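# Hang the blue mug on the mug tree

## Task

Get the blue mug hanging from the mug tree by its handle, with the mug not resting on or touching the tree's base.

## Robot and tools

Robot: two arms, left_arm (a five-finger left hand) and right_arm (a right hand); the left hand mirrors the right. Bases in the scene frame: left_arm at (-0.022, +0.329, +0.016) m, right_arm at (+0.049, -0.320, +0.003) m, both yawed very slightly (quat_wxyz about (+1, 0, 0, -0.02)). A camera stand sits behind the arms. Loose objects may occasionally get a brief push from outside.

Frames. Scene frame: origin at table-top height, halfway between the nominal bases; +z up, +x out over the table, left_arm on +y. Fixed cameras and the table use it. Each arm's poses, velocities, targets, results and offsets use that arm's own base frame, and turns pivot about its Hand target's position. Hand point: a spot 0.05 m in front of the palm and 0.15 m from the wrist flange along the fingers, level with the index. Its +z runs along straight fingers, +y out of the palm, +x across the palm away from the thumb on the right hand and toward the thumb on the left. Straight fingertips reach 0.06-0.07 m past it along +z and sit 0.06 m toward -y. A wrist bracket on the little-finger side can strike things.

A row is 28 numbers, each in [-1, 1], always for both arms: left dx, dy, dz, rx, ry, rz; left thumb_turn, thumb_bend, index, middle, ring, little; left force_limit, speed; then the same 14 for the right arm. The six pose numbers are an offset (not a pose) from that arm's Hand target at the start of the action or move, in its base axes; 1.0 = 0.6 m or 180 degrees, and rx, ry, rz form one rotation vector. Every row of an action, and every target in a move list, counts from that same starting Hand target, so sending an offset again moves further. All six zero re-requests the current Hand target.

Hand motors: -1 open, +1 closed (thumb_turn +1 puts the thumb opposite the fingers; thumb_bend +1 fully bent). force_limit maps -1..+1 to about 0..10 N at the fingertip (0..15 N for the two thumb motors). speed rises from near zero at -1 to full at +0.48 and above; a full stroke at full speed takes 0.49 s; use -0.94 or below for a gentle grip. Alternatively put grasp numbers a, b, c in the first three motor places and exactly 0 in the last three: a curls index and middle and bends the thumb, b curls ring and little, c swings the thumb in front; (0,0,0) is fully open, and about (0.5-0.75, 0, 1) closes fingers against the thumb. Use 0.001 if you mean a single motor at 0. There is no 'leave unchanged' value: resend the last eight numbers actually executed for that hand (before any, send hand_measured plus hand_force_limit and hand_speed). A motor starts only when its target changes by at least 0.002; to squeeze harder raise force_limit and send a more closed target; to loosen send one more open than hand_measured. With the thumb in front the hand holds things about 0.035-0.065 m thick, or a handle down to about 0.025 m.

Tools.
execute_actions: actions = list of actions, each up to 15 rows at 1/30 s per row; a short action keeps its last row to 15 steps. cameras optional (names, ["all"] or []). An empty list returns images and full state.
move: target = one row or up to 15 rows; straight paths, all arms finishing together, capped at 10 s total. speed in m/s, 0.002 to 4.3 (default 0.25; turns capped at twice that in rad/s), one value or one per target. blend in m rounds corners of a list (0 = stop at each). blocking=false returns after about 0.5 s while motion continues. Result adds a move: line (done, off_target, moving, held, fault, plus limits=paced or limits=held). done means at rest within 10 mm and 2 degrees; neither done nor off_target tells you about contact.
wait: seconds 0 to 10; holds last commands, lets a running move continue.
stop: brakes a running move (needs stopping distance).
zoom_image: camera (cam_high, cam_low, cam_left_wrist, cam_right_wrist) and region [x0, y0, x1, y1] in pixels from the top-left, at most 504 by 504, on the latest image.
show_instructions: shows the reference pages. finished_scene: scene 1 (optional); final.

Results: end_effector_position (m) and end_effector_quat_wxyz per arm in its base frame; Hand target (the commanded pose after clipping, the base for the next offsets); hand_measured, hand_stopped_by (moving, target, force, stalled, fault) and hand_load_n (positive = pushing the finger open; a lost grip shows as load near 0), all in motor order; joint positions, velocities, torques; motor temperatures; action calls also list some mid-step positions. Cameras: cam_high and cam_low 896x504, wrist cameras 672x504 fisheye.

Behaviour: arms track loosely; resting 1-3 cm (up to 5 cm) off the command, usually low, is normal, and a heavy load can sag the elbow. Commanded orientation is clipped to 40 degrees from the measured one each step. If the hand stays short, send the missing distance as a new offset. Joint ranges (rad): waist ±2.880, shoulder 0 to 3.142, elbow 0 to 3.019, wrist pitch -1.693 to 1.571, wrist yaw ±1.571, wrist roll ±2.094.

Avoid: knocking anything off the work area, dropping or releasing a moving mug, fast contacts or pressing past contact, hard pushes on fixed or heavy things, any contact between the two arms or hands, paths close to an arm's own base, and overloading fingers. Holding loads or stretched poses heats motors: MOTOR HOT at 85 °C, and at 100 °C that arm drops and faults for 30-60 s. The mug must stay hung after release.

Each tool is called after "Call:" as name([rows], argument=value, ...), one row to a line, values as JSON.

Reference images:

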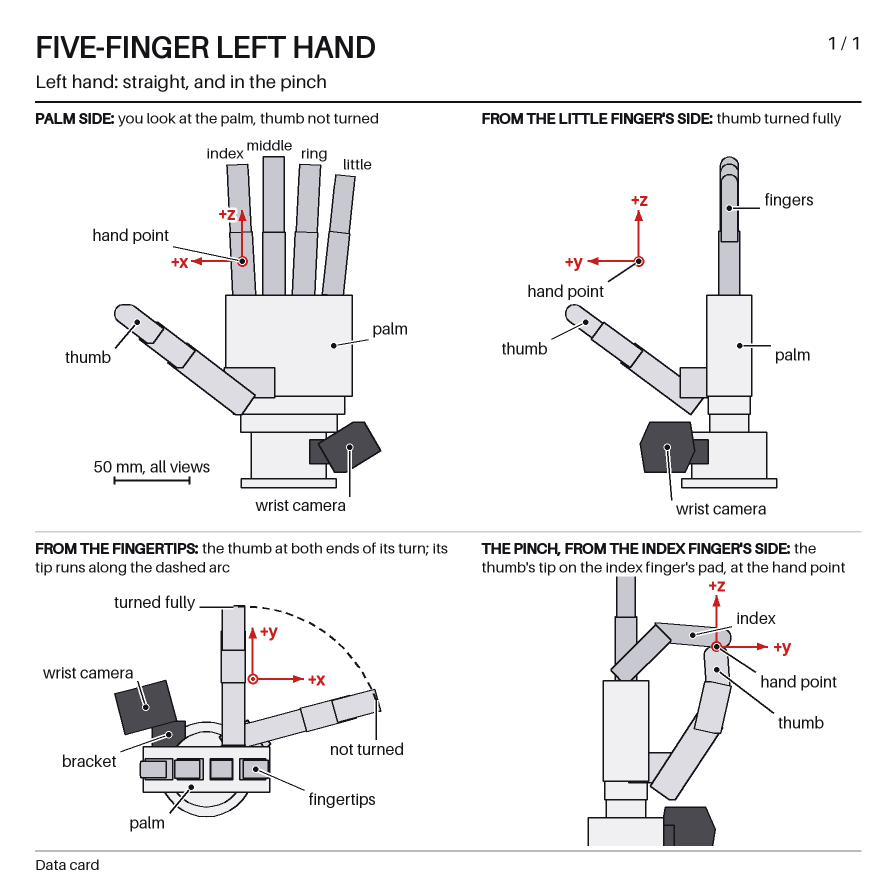

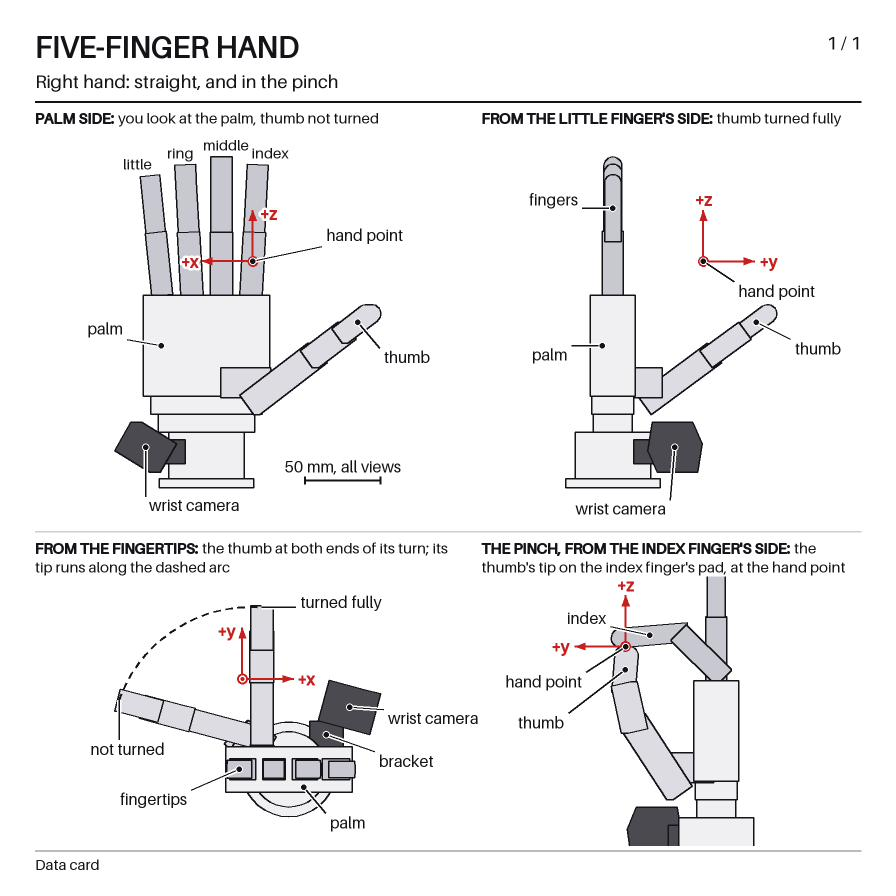

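## Session

Call:
execute_actions(actions=[])

Scene clock: 0.00 s.
left_arm: end_effector_position=(+0.1413, +0.1567, +0.2122) hand_measured=(-1.000, -1.000, -1.000, -1.000, -1.000, -1.000) hand_load_n=(+0.0, +0.0, +0.0, +0.0, +0.0, +0.0) hand_stopped_by=(target, target, target, target, target, target) hand_force_limit=0.00 hand_speed=-0.80 end_effector_quat_wxyz=(+0.136, -0.026, +0.964, +0.226) | right_arm: end_effector_position=(+0.5636, +0.6075, +0.2058) hand_measured=(-1.000, -1.000, -1.000, -1.000, -1.000, -1.000) hand_load_n=(+0.0, +0.0, +0.0, +0.0, +0.0, +0.0) hand_stopped_by=(target, target, target, target, target, target) hand_force_limit=0.00 hand_speed=-0.80 end_effector_quat_wxyz=(-0.657, +0.735, +0.082, +0.150)
Joint positions: left_arm=[0.129 0.52 0.662 -1.37 -0.42 1.719] | right_arm=[0.652 2.065 1.715 0.216 -0.801 -0.431]
Joint velocities: within noise
Joint torques (N m): no reading
Motor temperatures (°C): left_arm=[27 36 31 33 28 29] | right_arm=[30 32 30 29 26 34]
Heat: left arm: hottest shoulder 36 °C; right arm: hottest wrist roll 34 °C.
Hand target: left_arm +0.1465, +0.1574, +0.2244; +0.151, -0.029, +0.961, +0.228 | right_arm +0.5681, +0.6109, +0.2062; -0.658, +0.733, +0.083, +0.152

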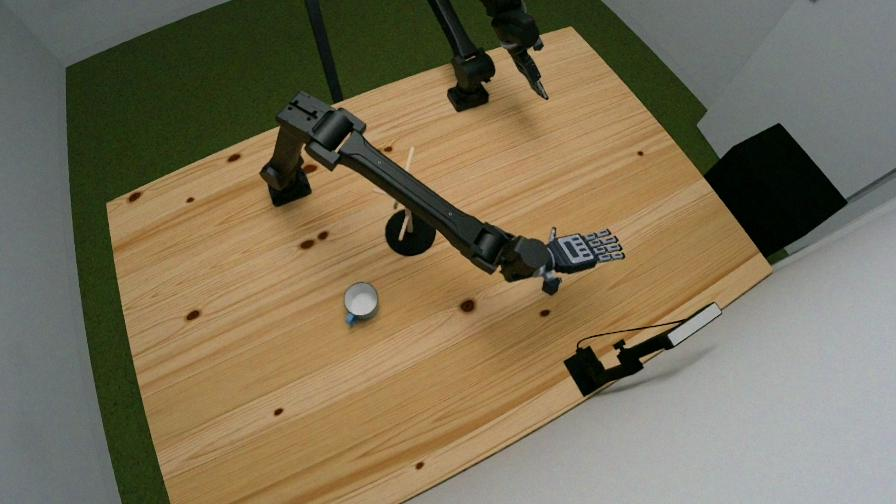

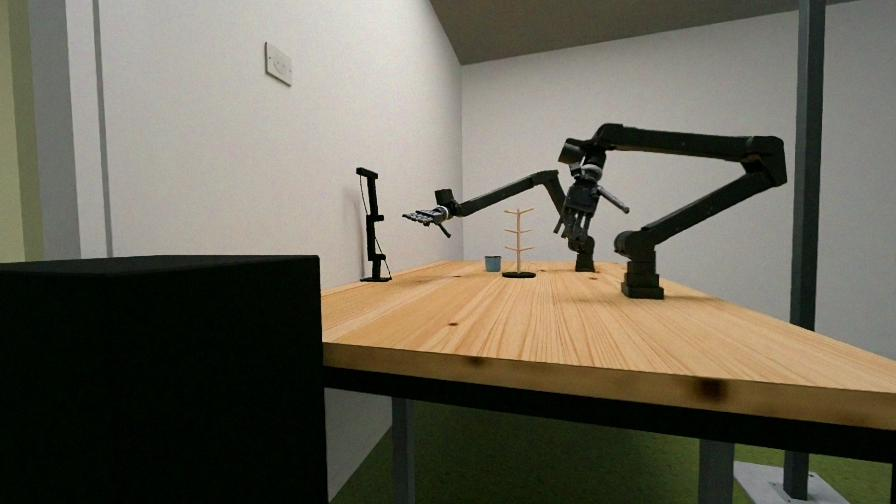

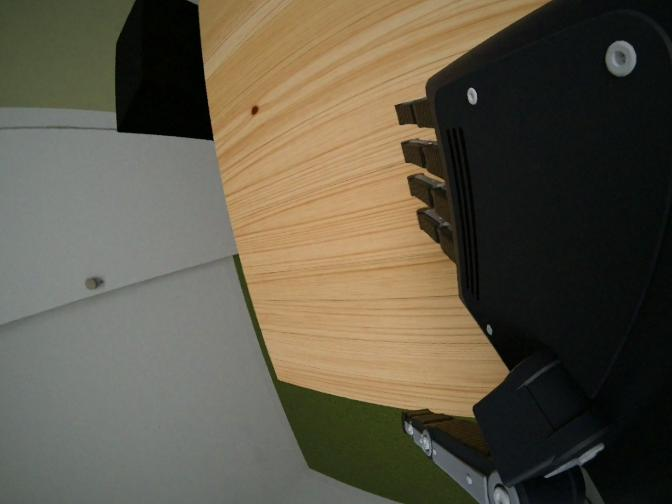

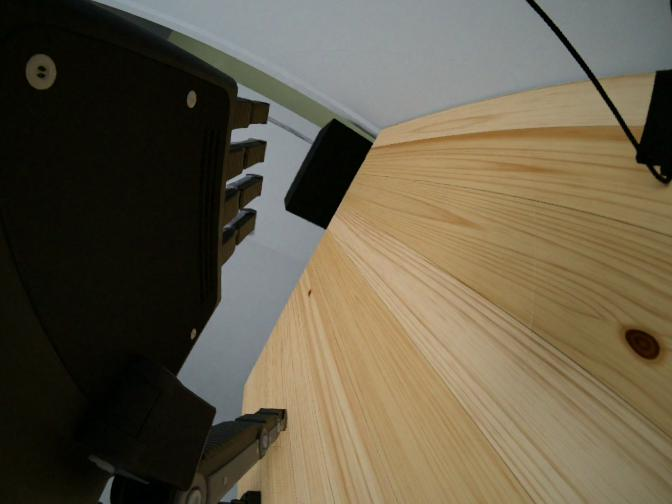

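Call:
zoom_image(camera="cam_high", region=[310, 130, 510, 350])

Call:
zoom_image(camera="cam_low", region=[400, 130, 680, 310])

Scaled by 2.291 from the camera's 896x504 image, which has a finer 1280x720 frame.

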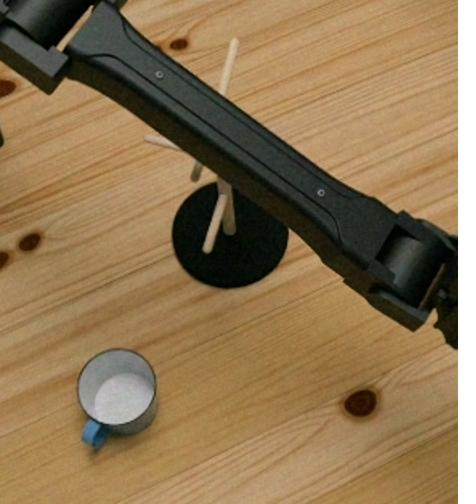

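Scaled by 1.800 from the camera's 896x504 image, which has a finer 1280x720 frame.

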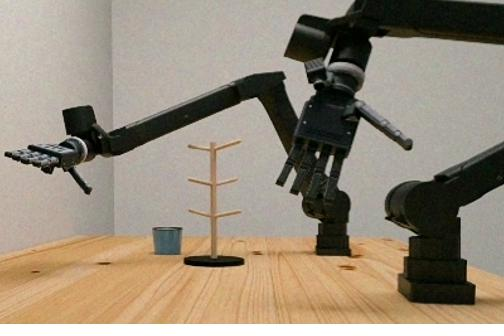

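Call:
move([
  [0,0,0,0,0,0,-1,-1,-1,-1,-1,-1,0,-0.8,-0.1135,-0.1515,0.29,0,0,-0.055,-1,-1,-1,-1,-1,-1,0,-0.8],
  [0,0,0,0,0,0,-1,-1,-1,-1,-1,-1,0,-0.8,-0.197,-0.852,0.24,0,0,-0.333,-1,-1,-1,-1,-1,-1,0,-0.8],
], blend=[0.05,0], speed=0.35, cameras=["all"])

Scene clock: 47.10 s.
left_arm: end_effector_position=(+0.1413, +0.1567, +0.2122) hand_measured=(-1.000, -1.000, -1.000, -1.000, -1.000, -1.000) hand_load_n=(+0.0, +0.0, +0.0, +0.0, +0.0, +0.0) hand_stopped_by=(target, target, target, target, target, target) hand_force_limit=0.00 hand_speed=-0.80 end_effector_quat_wxyz=(+0.136, -0.026, +0.964, +0.226) | right_arm: end_effector_position=(+0.4525, +0.1051, +0.3552) hand_measured=(-1.000, -1.000, -1.000, -1.000, -1.000, -1.000) hand_load_n=(-0.5, +0.0, +0.0, +0.0, +0.0, +0.0) hand_stopped_by=(target, target, target, target, target, target) hand_force_limit=0.00 hand_speed=-0.80 end_effector_quat_wxyz=(-0.496, +0.676, -0.284, +0.464)
Joint positions: left_arm=[0.129 0.52 0.662 -1.37 -0.42 1.719] | right_arm=[0.075 0.869 0.815 -0.028 -0.345 -0.382]
Joint torques (N m): left_arm=[1.73 2.43 11 0.94 -0.28 0.06] | right_arm=[-1.2 -4.13 8.02 1.51 -0.05 0.09]
Heat: left arm: hottest shoulder 36 °C; right arm: hottest shoulder 36 °C.
Hand target: left_arm +0.1465, +0.1574, +0.2244; +0.151, -0.029, +0.961, +0.228 | right_arm +0.4499, +0.0998, +0.3503; -0.494, +0.676, -0.294, +0.461
Off the commanded pose: left_arm 0.013 m, 2 deg | right_arm 0.008 m, 1 deg.
move: off_target (left_arm)

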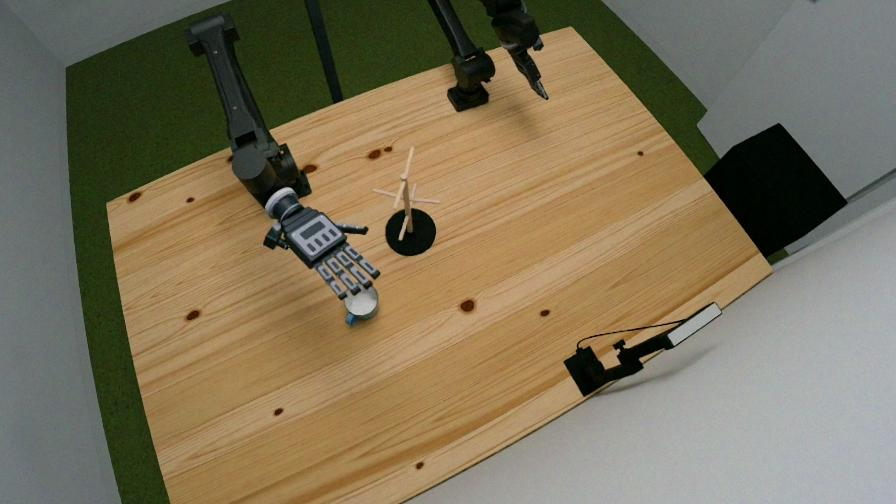

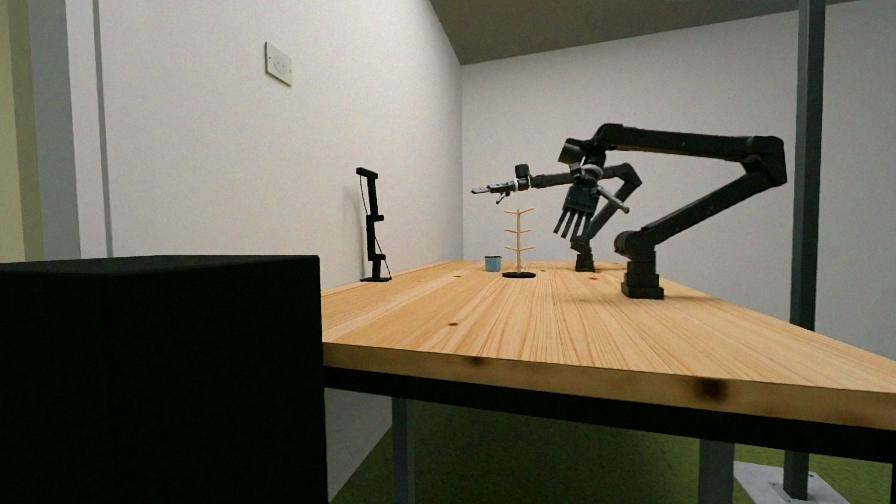

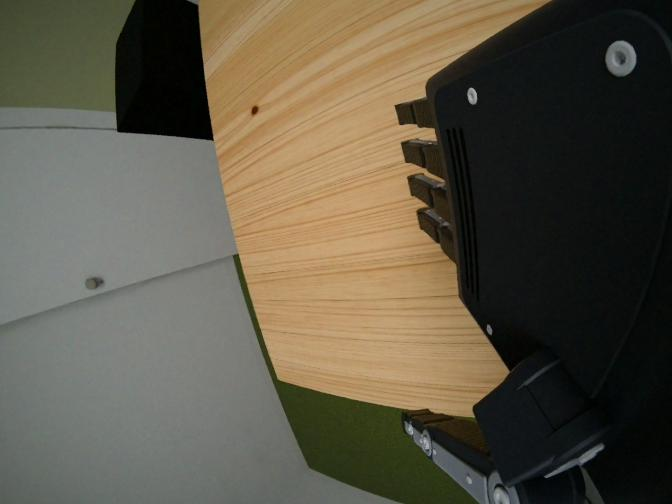

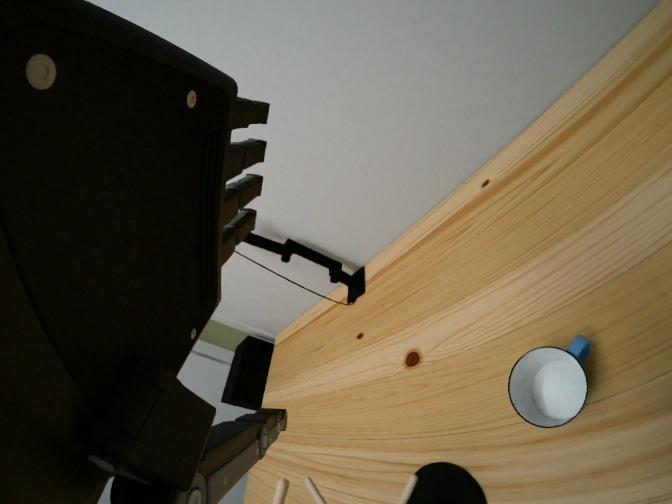

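Call:
zoom_image(camera="cam_high", region=[330, 130, 470, 270])

Call:
zoom_image(camera="cam_low", region=[460, 190, 580, 290])

Call:
zoom_image(camera="cam_right_wrist", region=[440, 280, 660, 500])

Scaled by 3.600 from the camera's 896x504 image, which has a finer 1280x720 frame.

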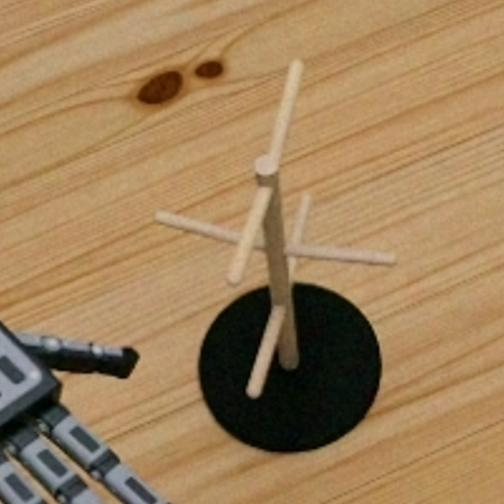

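Scaled by 4.200 from the camera's 896x504 image, which has a finer 1280x720 frame.

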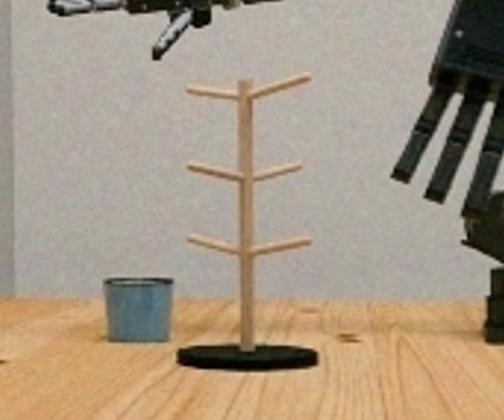

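Scaled by 2.291 from the camera's 672x504 image, which has a finer 960x720 frame.

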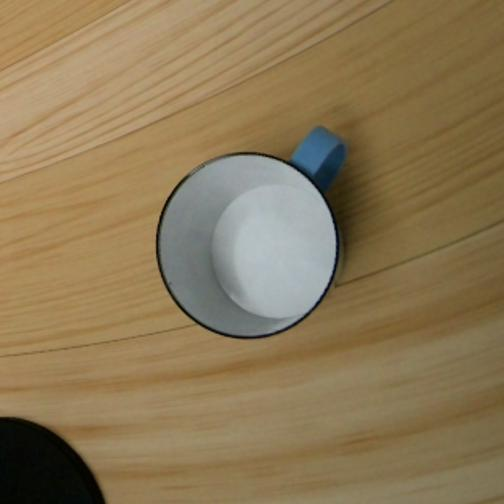

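Call:
move(target=[0.5058,-0.3457,0.2927,-0.5381,-0.3788,0.1899,-1,-1,-1,-1,-1,-1,0,-0.8,-0.5,-0.833,-0.083,0,0,-0.5,-1,-1,-1,-1,-1,-1,0,-0.8], speed=0.35, cameras=["cam_high"])

Scene clock: 96.97 s.
left_arm: end_effector_position=(+0.4475, -0.0457, +0.3986) hand_measured=(-1.000, -1.000, -1.000, -1.000, -1.000, -1.000) hand_load_n=(+0.0, +0.0, +0.0, -0.5, +0.0, +0.0) hand_stopped_by=(target, target, target, target, target, target) hand_force_limit=0.00 hand_speed=-0.80 end_effector_quat_wxyz=(+0.465, -0.466, +0.538, -0.527) | right_arm: end_effector_position=(+0.1522, -0.3897, +0.2800) hand_measured=(-1.000, -1.000, -1.000, -1.000, -1.000, -1.000) hand_load_n=(+0.0, +0.0, +0.0, +0.0, +0.0, +0.0) hand_stopped_by=(target, target, target, target, target, target) hand_force_limit=0.00 hand_speed=-0.80 end_effector_quat_wxyz=(+0.026, -0.283, +0.694, -0.661)
Joint positions: left_arm=[0.04 0.792 0.83 -0.05 0.174 0.012] | right_arm=[-1.275 0.725 0.587 0.013 -0.131 -0.365]
Joint torques (N m): left_arm=[1.26 -1.55 9.28 2.41 -0.01 -0.08] | right_arm=[-1.14 -0.32 10.91 2.43 0.17 0.12]
Motor temperatures (°C): left_arm=[27 35 36 33 28 29] | right_arm=[30 33 36 28 26 33]
Heat: left arm: hottest elbow 36 °C; right arm: hottest elbow 36 °C.
Hand target: left_arm +0.4500, -0.0501, +0.3999; +0.464, -0.464, +0.534, -0.534 | right_arm +0.1499, -0.4000, +0.3005; +0.024, -0.271, +0.686, -0.675
Off the commanded pose: left_arm 0.005 m, 1 deg | right_arm 0.023 m, 2 deg.
move: off_target (right_arm)
Images, in order (width x height): cam_high 896x504.

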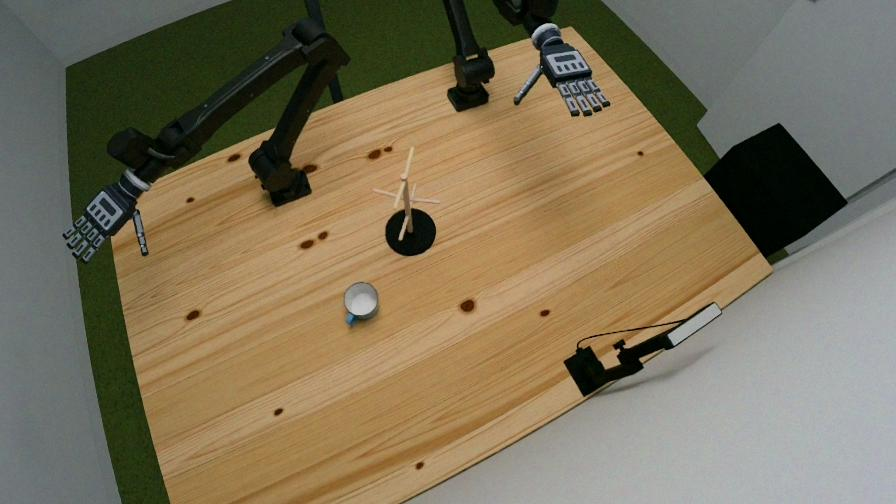

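Call:
zoom_image(camera="cam_high", region=[325, 265, 395, 335])

Scaled by 7.200 from the camera's 896x504 image, which has a finer 1280x720 frame.

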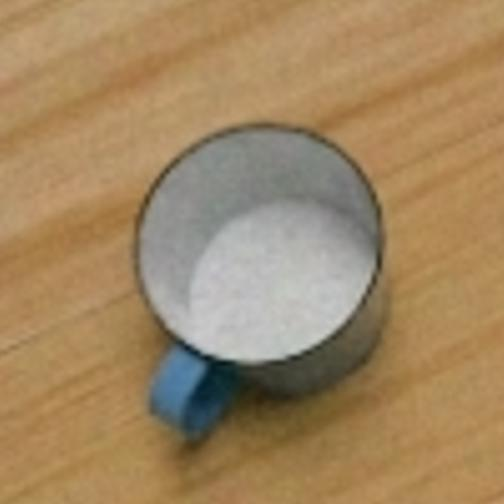

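Call:
move([
  [0.0455,-0.877,0.0,0,0,0.0733,1,-0.65,-0.15,-0.15,-1,-1,0,-0.2,0,0,0,0,0,0,-1,-1,-1,-1,-1,-1,0,-0.8],
  [0.0455,-0.877,-0.427,0,0,0.0733,1,-0.65,-0.15,-0.15,-1,-1,0,-0.2,0,0,0,0,0,0,-1,-1,-1,-1,-1,-1,0,-0.8],
], speed=[0.35,0.2], blend=[0.05,0], cameras=["cam_high","cam_low","cam_left_wrist"])

Scene clock: 106.53 s.
left_arm: end_effector_position=(+0.4761, -0.5769, +0.1392) hand_measured=(+1.000, -0.650, -0.150, -0.150, -1.000, -1.000) hand_load_n=(+0.0, +0.0, +0.0, +0.0, +0.0, -0.5) hand_stopped_by=(target, target, target, target, target, target) hand_force_limit=0.00 hand_speed=-0.20 end_effector_quat_wxyz=(+0.521, -0.522, +0.482, -0.474) | right_arm: end_effector_position=(+0.1522, -0.3896, +0.2800) hand_measured=(-1.000, -1.000, -1.000, -1.000, -1.000, -1.000) hand_load_n=(+0.0, +0.0, +0.0, +0.0, +0.0, +0.0) hand_stopped_by=(target, target, target, target, target, target) hand_force_limit=0.00 hand_speed=-0.80 end_effector_quat_wxyz=(+0.026, -0.283, +0.694, -0.661)
Joint positions: left_arm=[-1.108 2.04 1.379 0.64 -1.195 -0.013] | right_arm=[-1.275 0.725 0.587 0.013 -0.131 -0.364]
Joint torques (N m): left_arm=[1.38 -17.73 7.6 1.76 -0.02 0.11] | right_arm=[-1.14 -0.32 10.89 2.45 0.16 0.12]
Heat: left arm: hottest elbow 37 °C; right arm: hottest elbow 36 °C.
Hand target: left_arm +0.4773, -0.5764, +0.1440; +0.522, -0.522, +0.477, -0.477 | right_arm +0.1499, -0.3999, +0.3005; +0.024, -0.271, +0.686, -0.675
Off the commanded pose: left_arm 0.005 m, 1 deg | right_arm 0.023 m, 2 deg.
move: off_target (right_arm)
Images, in order (width x height): cam_high 896x504, cam_low 896x504, cam_left_wrist 672x504.

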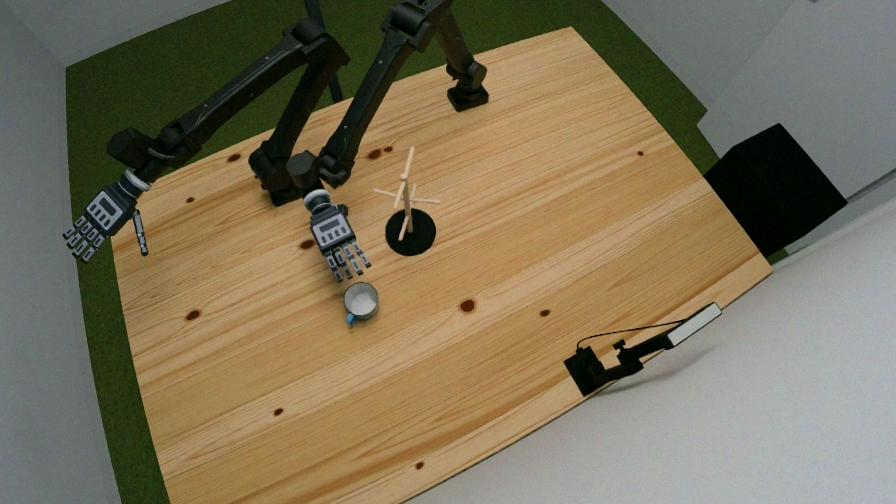

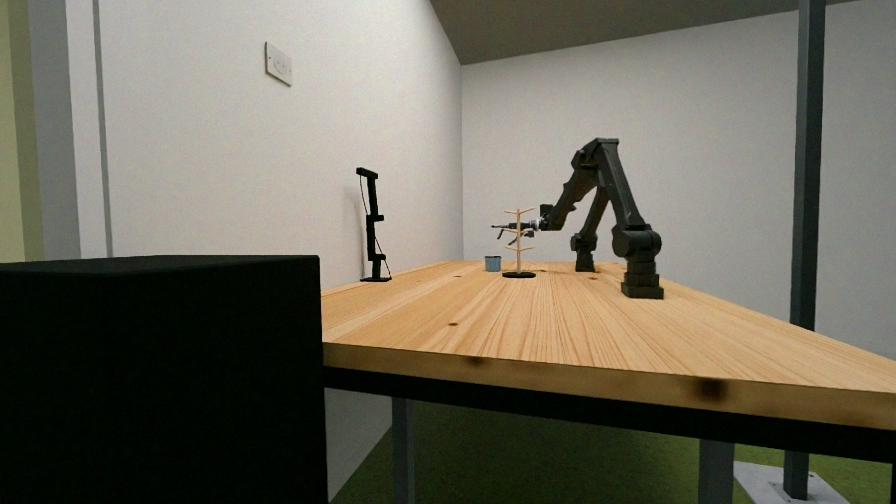

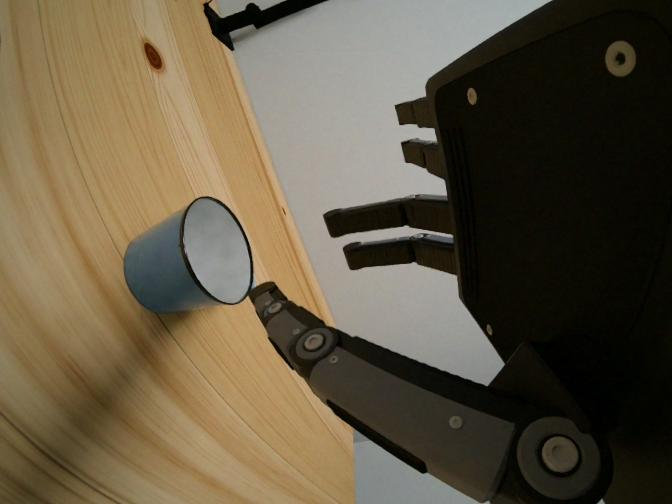

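Call:
zoom_image(camera="cam_high", region=[290, 200, 410, 340])

Call:
zoom_image(camera="cam_low", region=[470, 200, 570, 290])

Scaled by 3.600 from the camera's 896x504 image, which has a finer 1280x720 frame.

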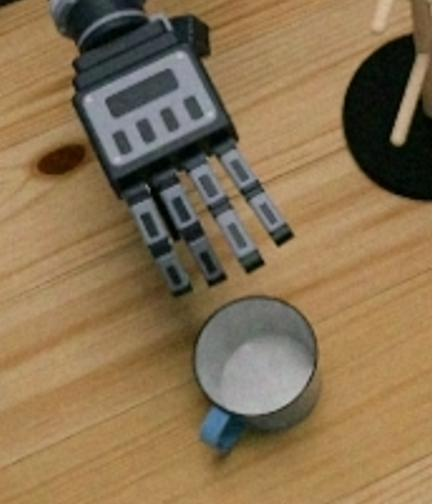

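Scaled by 5.040 from the camera's 896x504 image, which has a finer 1280x720 frame.

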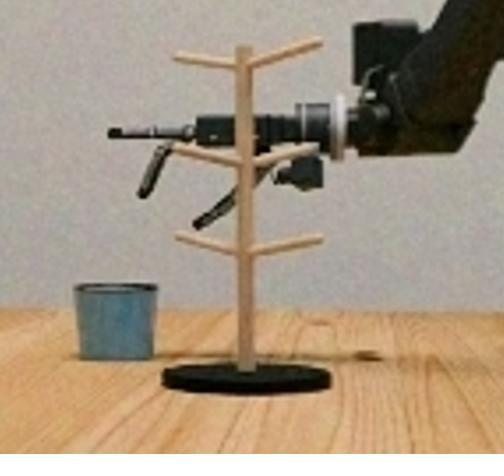

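Call:
move([
  [0.0223,0.0258,-0.03,0,0,0,1,-0.65,-0.15,-0.15,-1,-1,0,-0.2,0,0,0,0,0,0,-1,-1,-1,-1,-1,-1,0,-0.8],
  [0.0223,0.0258,-0.1167,0,0,0,1,-0.65,-0.15,-0.15,-1,-1,0,-0.2,0,0,0,0,0,0,-1,-1,-1,-1,-1,-1,0,-0.8],
], speed=0.12, blend=[0.01,0], cameras=["cam_high","cam_low","cam_left_wrist"])

Call:
zoom_image(camera="cam_high", region=[290, 200, 410, 340])

Call:
zoom_image(camera="cam_low", region=[470, 200, 570, 290])

Scene clock: 116.10 s.
left_arm: end_effector_position=(+0.4873, -0.5618, +0.0690) hand_measured=(+1.000, -0.650, -0.150, -0.150, -1.000, -1.000) hand_load_n=(+0.0, +0.0, +0.0, +0.0, +0.0, +0.0) hand_stopped_by=(target, target, target, target, target, target) hand_force_limit=0.00 hand_speed=-0.20 end_effector_quat_wxyz=(+0.521, -0.522, +0.481, -0.473) | right_arm: end_effector_position=(+0.1522, -0.3896, +0.2800) hand_measured=(-1.000, -1.000, -1.000, -1.000, -1.000, -1.000) hand_load_n=(+0.0, +0.0, +0.0, +0.0, +0.0, -0.5) hand_stopped_by=(target, target, target, target, target, target) hand_force_limit=0.00 hand_speed=-0.80 end_effector_quat_wxyz=(+0.026, -0.283, +0.694, -0.661)
Joint positions: left_arm=[-1.082 2.148 1.333 0.794 -1.17 -0.012] | right_arm=[-1.275 0.725 0.587 0.013 -0.131 -0.364]
Joint torques (N m): left_arm=[2.2 -18.43 6.72 1.73 0.32 0.14] | right_arm=[-1.14 -0.32 10.88 2.47 0.16 0.11]
Heat: left arm: hottest shoulder 37 °C; right arm: hottest elbow 36 °C.
Hand target: left_arm +0.4908, -0.5607, +0.0737; +0.522, -0.522, +0.477, -0.477 | right_arm +0.1499, -0.3999, +0.3005; +0.024, -0.271, +0.686, -0.675
Off the commanded pose: left_arm 0.006 m, 1 deg | right_arm 0.023 m, 2 deg.
move: off_target (right_arm)
Images, in order (width x height): cam_high 896x504, cam_low 896x504, cam_left_wrist 672x504.

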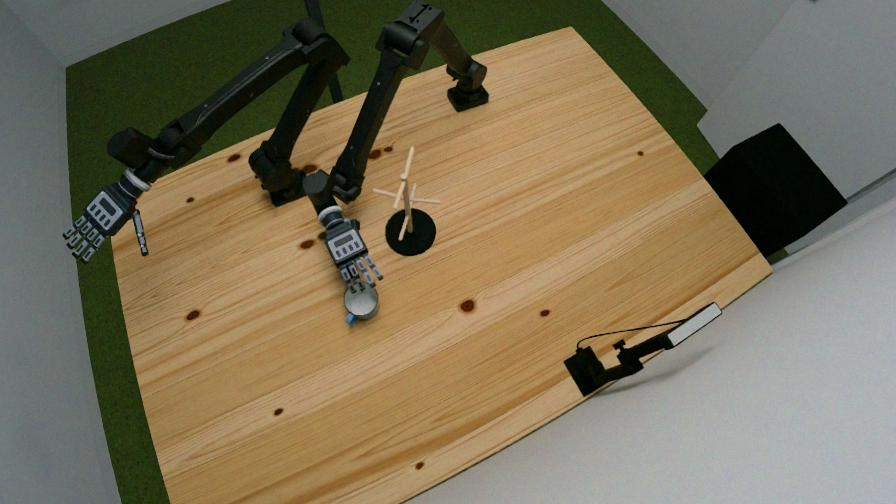

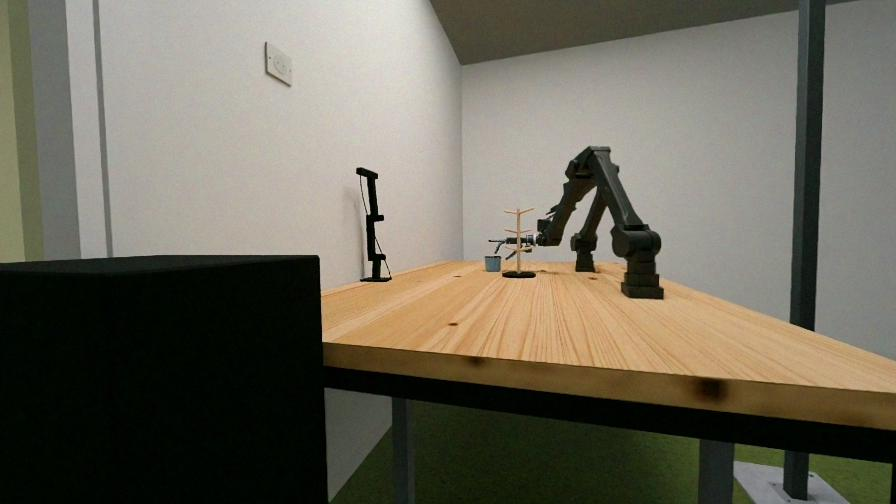

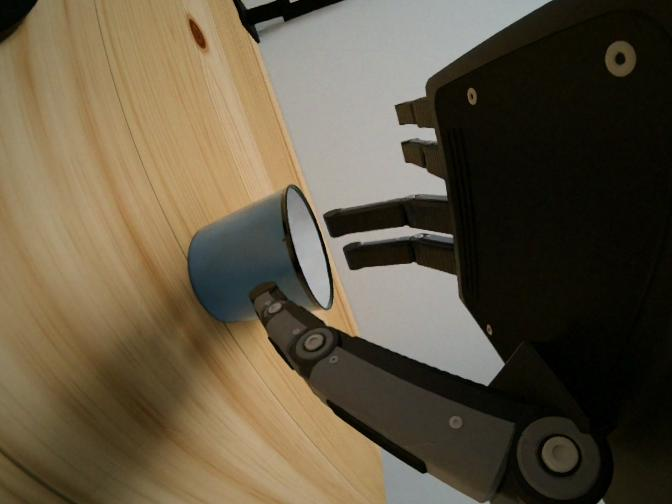

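Scaled by 3.600 from the camera's 896x504 image, which has a finer 1280x720 frame.

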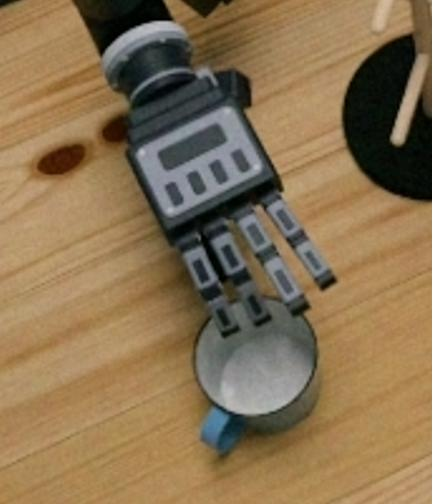

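Scaled by 5.040 from the camera's 896x504 image, which has a finer 1280x720 frame.

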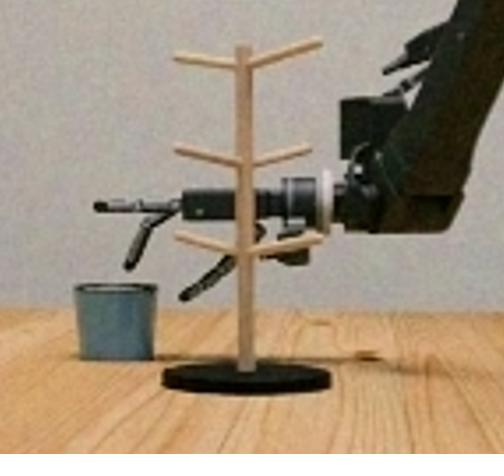

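Call:
move(target=[0,0,-0.0633,0,0,0,1,-0.65,-0.15,-0.15,-1,-1,0,-0.2,0,0,0,0,0,0,-1,-1,-1,-1,-1,-1,0,-0.8], speed=0.1, cameras=["cam_high","cam_low","cam_left_wrist"])

Call:
zoom_image(camera="cam_high", region=[310, 240, 400, 340])

Call:
zoom_image(camera="cam_low", region=[470, 210, 550, 290])

Scene clock: 118.93 s.
left_arm: end_effector_position=(+0.4866, -0.5606, +0.0302) hand_measured=(+1.000, -0.650, -0.150, -0.150, -1.000, -1.000) hand_load_n=(+0.0, +0.0, +0.0, +0.0, +0.0, +0.0) hand_stopped_by=(target, target, target, target, target, target) hand_force_limit=0.00 hand_speed=-0.20 end_effector_quat_wxyz=(+0.522, -0.522, +0.482, -0.472) | right_arm: end_effector_position=(+0.1522, -0.3896, +0.2800) hand_measured=(-1.000, -1.000, -1.000, -1.000, -1.000, -1.000) hand_load_n=(+0.0, +0.5, +0.0, +0.0, +0.0, -0.5) hand_stopped_by=(target, target, target, target, target, target) hand_force_limit=0.00 hand_speed=-0.80 end_effector_quat_wxyz=(+0.026, -0.283, +0.694, -0.661)
Joint positions: left_arm=[-1.082 2.221 1.333 0.863 -1.17 -0.012] | right_arm=[-1.275 0.725 0.587 0.013 -0.131 -0.364]
Joint torques (N m): left_arm=[1.55 -18.67 6.74 1.91 0.3 0.15] | right_arm=[-1.32 -0.32 10.89 2.44 0.16 0.12]
Heat: left arm: hottest shoulder 37 °C; right arm: hottest elbow 36 °C.
Hand target: left_arm +0.4908, -0.5608, +0.0359; +0.522, -0.522, +0.477, -0.477 | right_arm +0.1499, -0.3999, +0.3005; +0.024, -0.271, +0.686, -0.675
Off the commanded pose: left_arm 0.007 m, 1 deg | right_arm 0.023 m, 2 deg.
move: off_target (right_arm)
Images, in order (width x height): cam_high 896x504, cam_low 896x504, cam_left_wrist 672x504.

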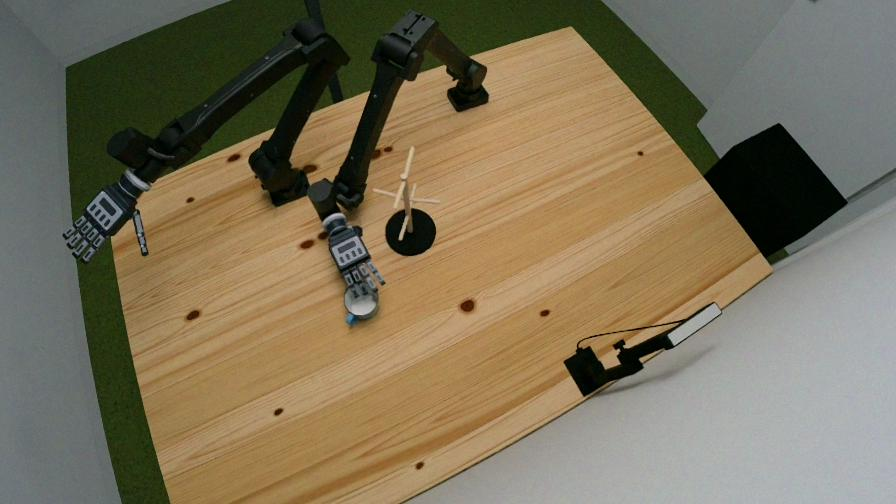

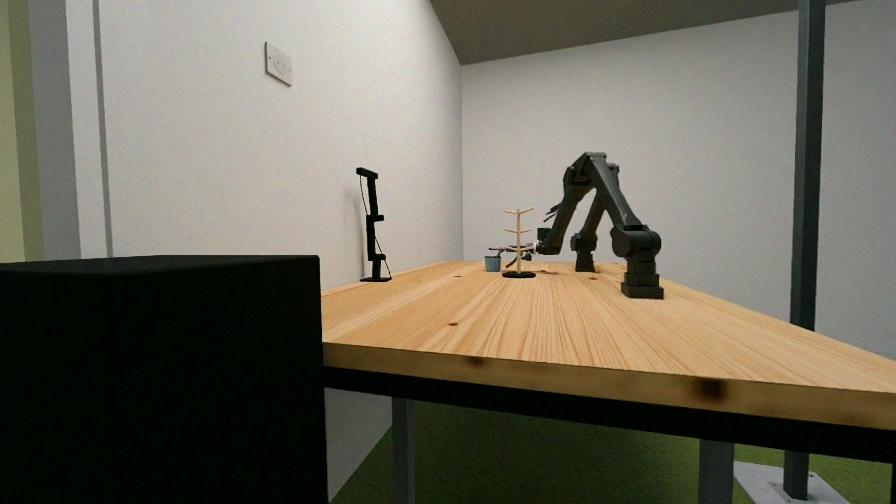

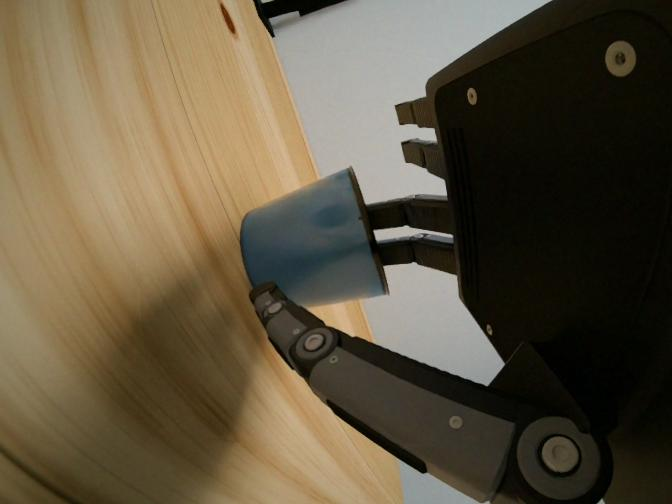

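Scaled by 5.040 from the camera's 896x504 image, which has a finer 1280x720 frame.

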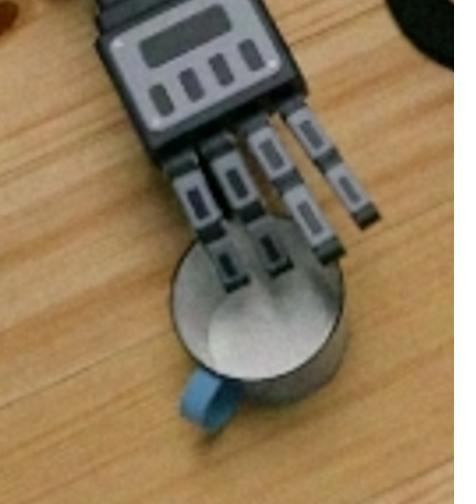

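Scaled by 6.300 from the camera's 896x504 image, which has a finer 1280x720 frame.

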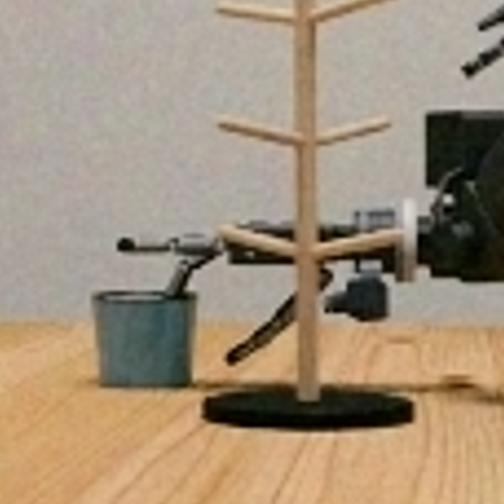

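Call:
move(target=[0.012,0.001,0,0,0,0,1,-0.2,-0.15,-0.15,-1,-1,0,-0.6,0,0,0,0,0,0,-1,-1,-1,-1,-1,-1,0,-0.8], speed=0.05, cameras=["cam_low","cam_left_wrist"])

Call:
zoom_image(camera="cam_low", region=[470, 210, 550, 290])

Scene clock: 123.43 s.
left_arm: end_effector_position=(+0.4901, -0.5594, +0.0302) hand_measured=(+1.000, -0.200, -0.150, -0.150, -1.000, -1.000) hand_load_n=(+0.0, +0.0, +0.0, +0.0, +0.0, +0.0) hand_stopped_by=(target, target, target, target, target, target) hand_force_limit=0.00 hand_speed=-0.60 end_effector_quat_wxyz=(+0.521, -0.521, +0.484, -0.473) | right_arm: end_effector_position=(+0.1522, -0.3896, +0.2800) hand_measured=(-1.000, -1.000, -1.000, -1.000, -1.000, -1.000) hand_load_n=(+0.0, +0.0, +0.0, +0.0, +0.0, +0.0) hand_stopped_by=(target, target, target, target, target, target) hand_force_limit=0.00 hand_speed=-0.80 end_effector_quat_wxyz=(+0.026, -0.283, +0.694, -0.661)
Joint positions: left_arm=[-1.075 2.221 1.333 0.863 -1.16 -0.011] | right_arm=[-1.275 0.725 0.587 0.013 -0.131 -0.364]
Joint torques (N m): left_arm=[2.67 -18.08 7.65 1.77 0.27 0.16] | right_arm=[-1.2 -0.32 10.89 2.45 0.16 0.12]
Heat: left arm: hottest shoulder 37 °C; right arm: hottest elbow 36 °C.
Hand target: left_arm +0.4980, -0.5602, +0.0359; +0.522, -0.522, +0.477, -0.477 | right_arm +0.1499, -0.3999, +0.3005; +0.024, -0.271, +0.686, -0.675
Off the commanded pose: left_arm 0.010 m, 1 deg | right_arm 0.023 m, 2 deg.
move: off_target (right_arm)
Images, in order (width x height): cam_low 896x504, cam_left_wrist 672x504.

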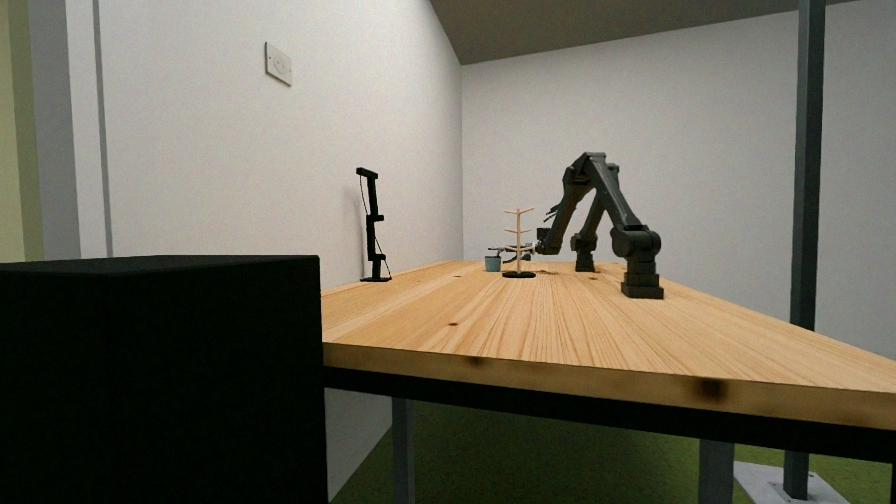

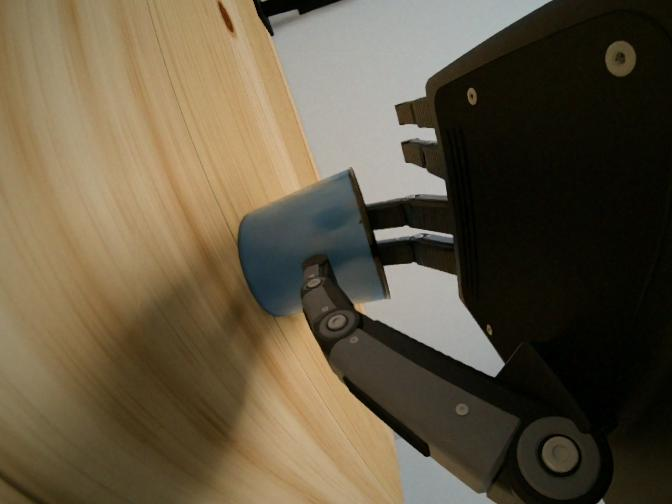

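Scaled by 6.300 from the camera's 896x504 image, which has a finer 1280x720 frame.

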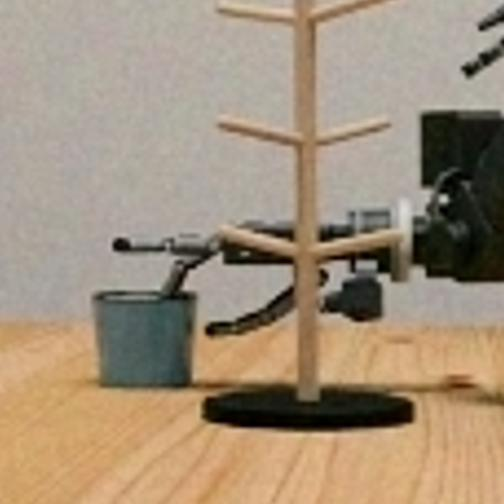

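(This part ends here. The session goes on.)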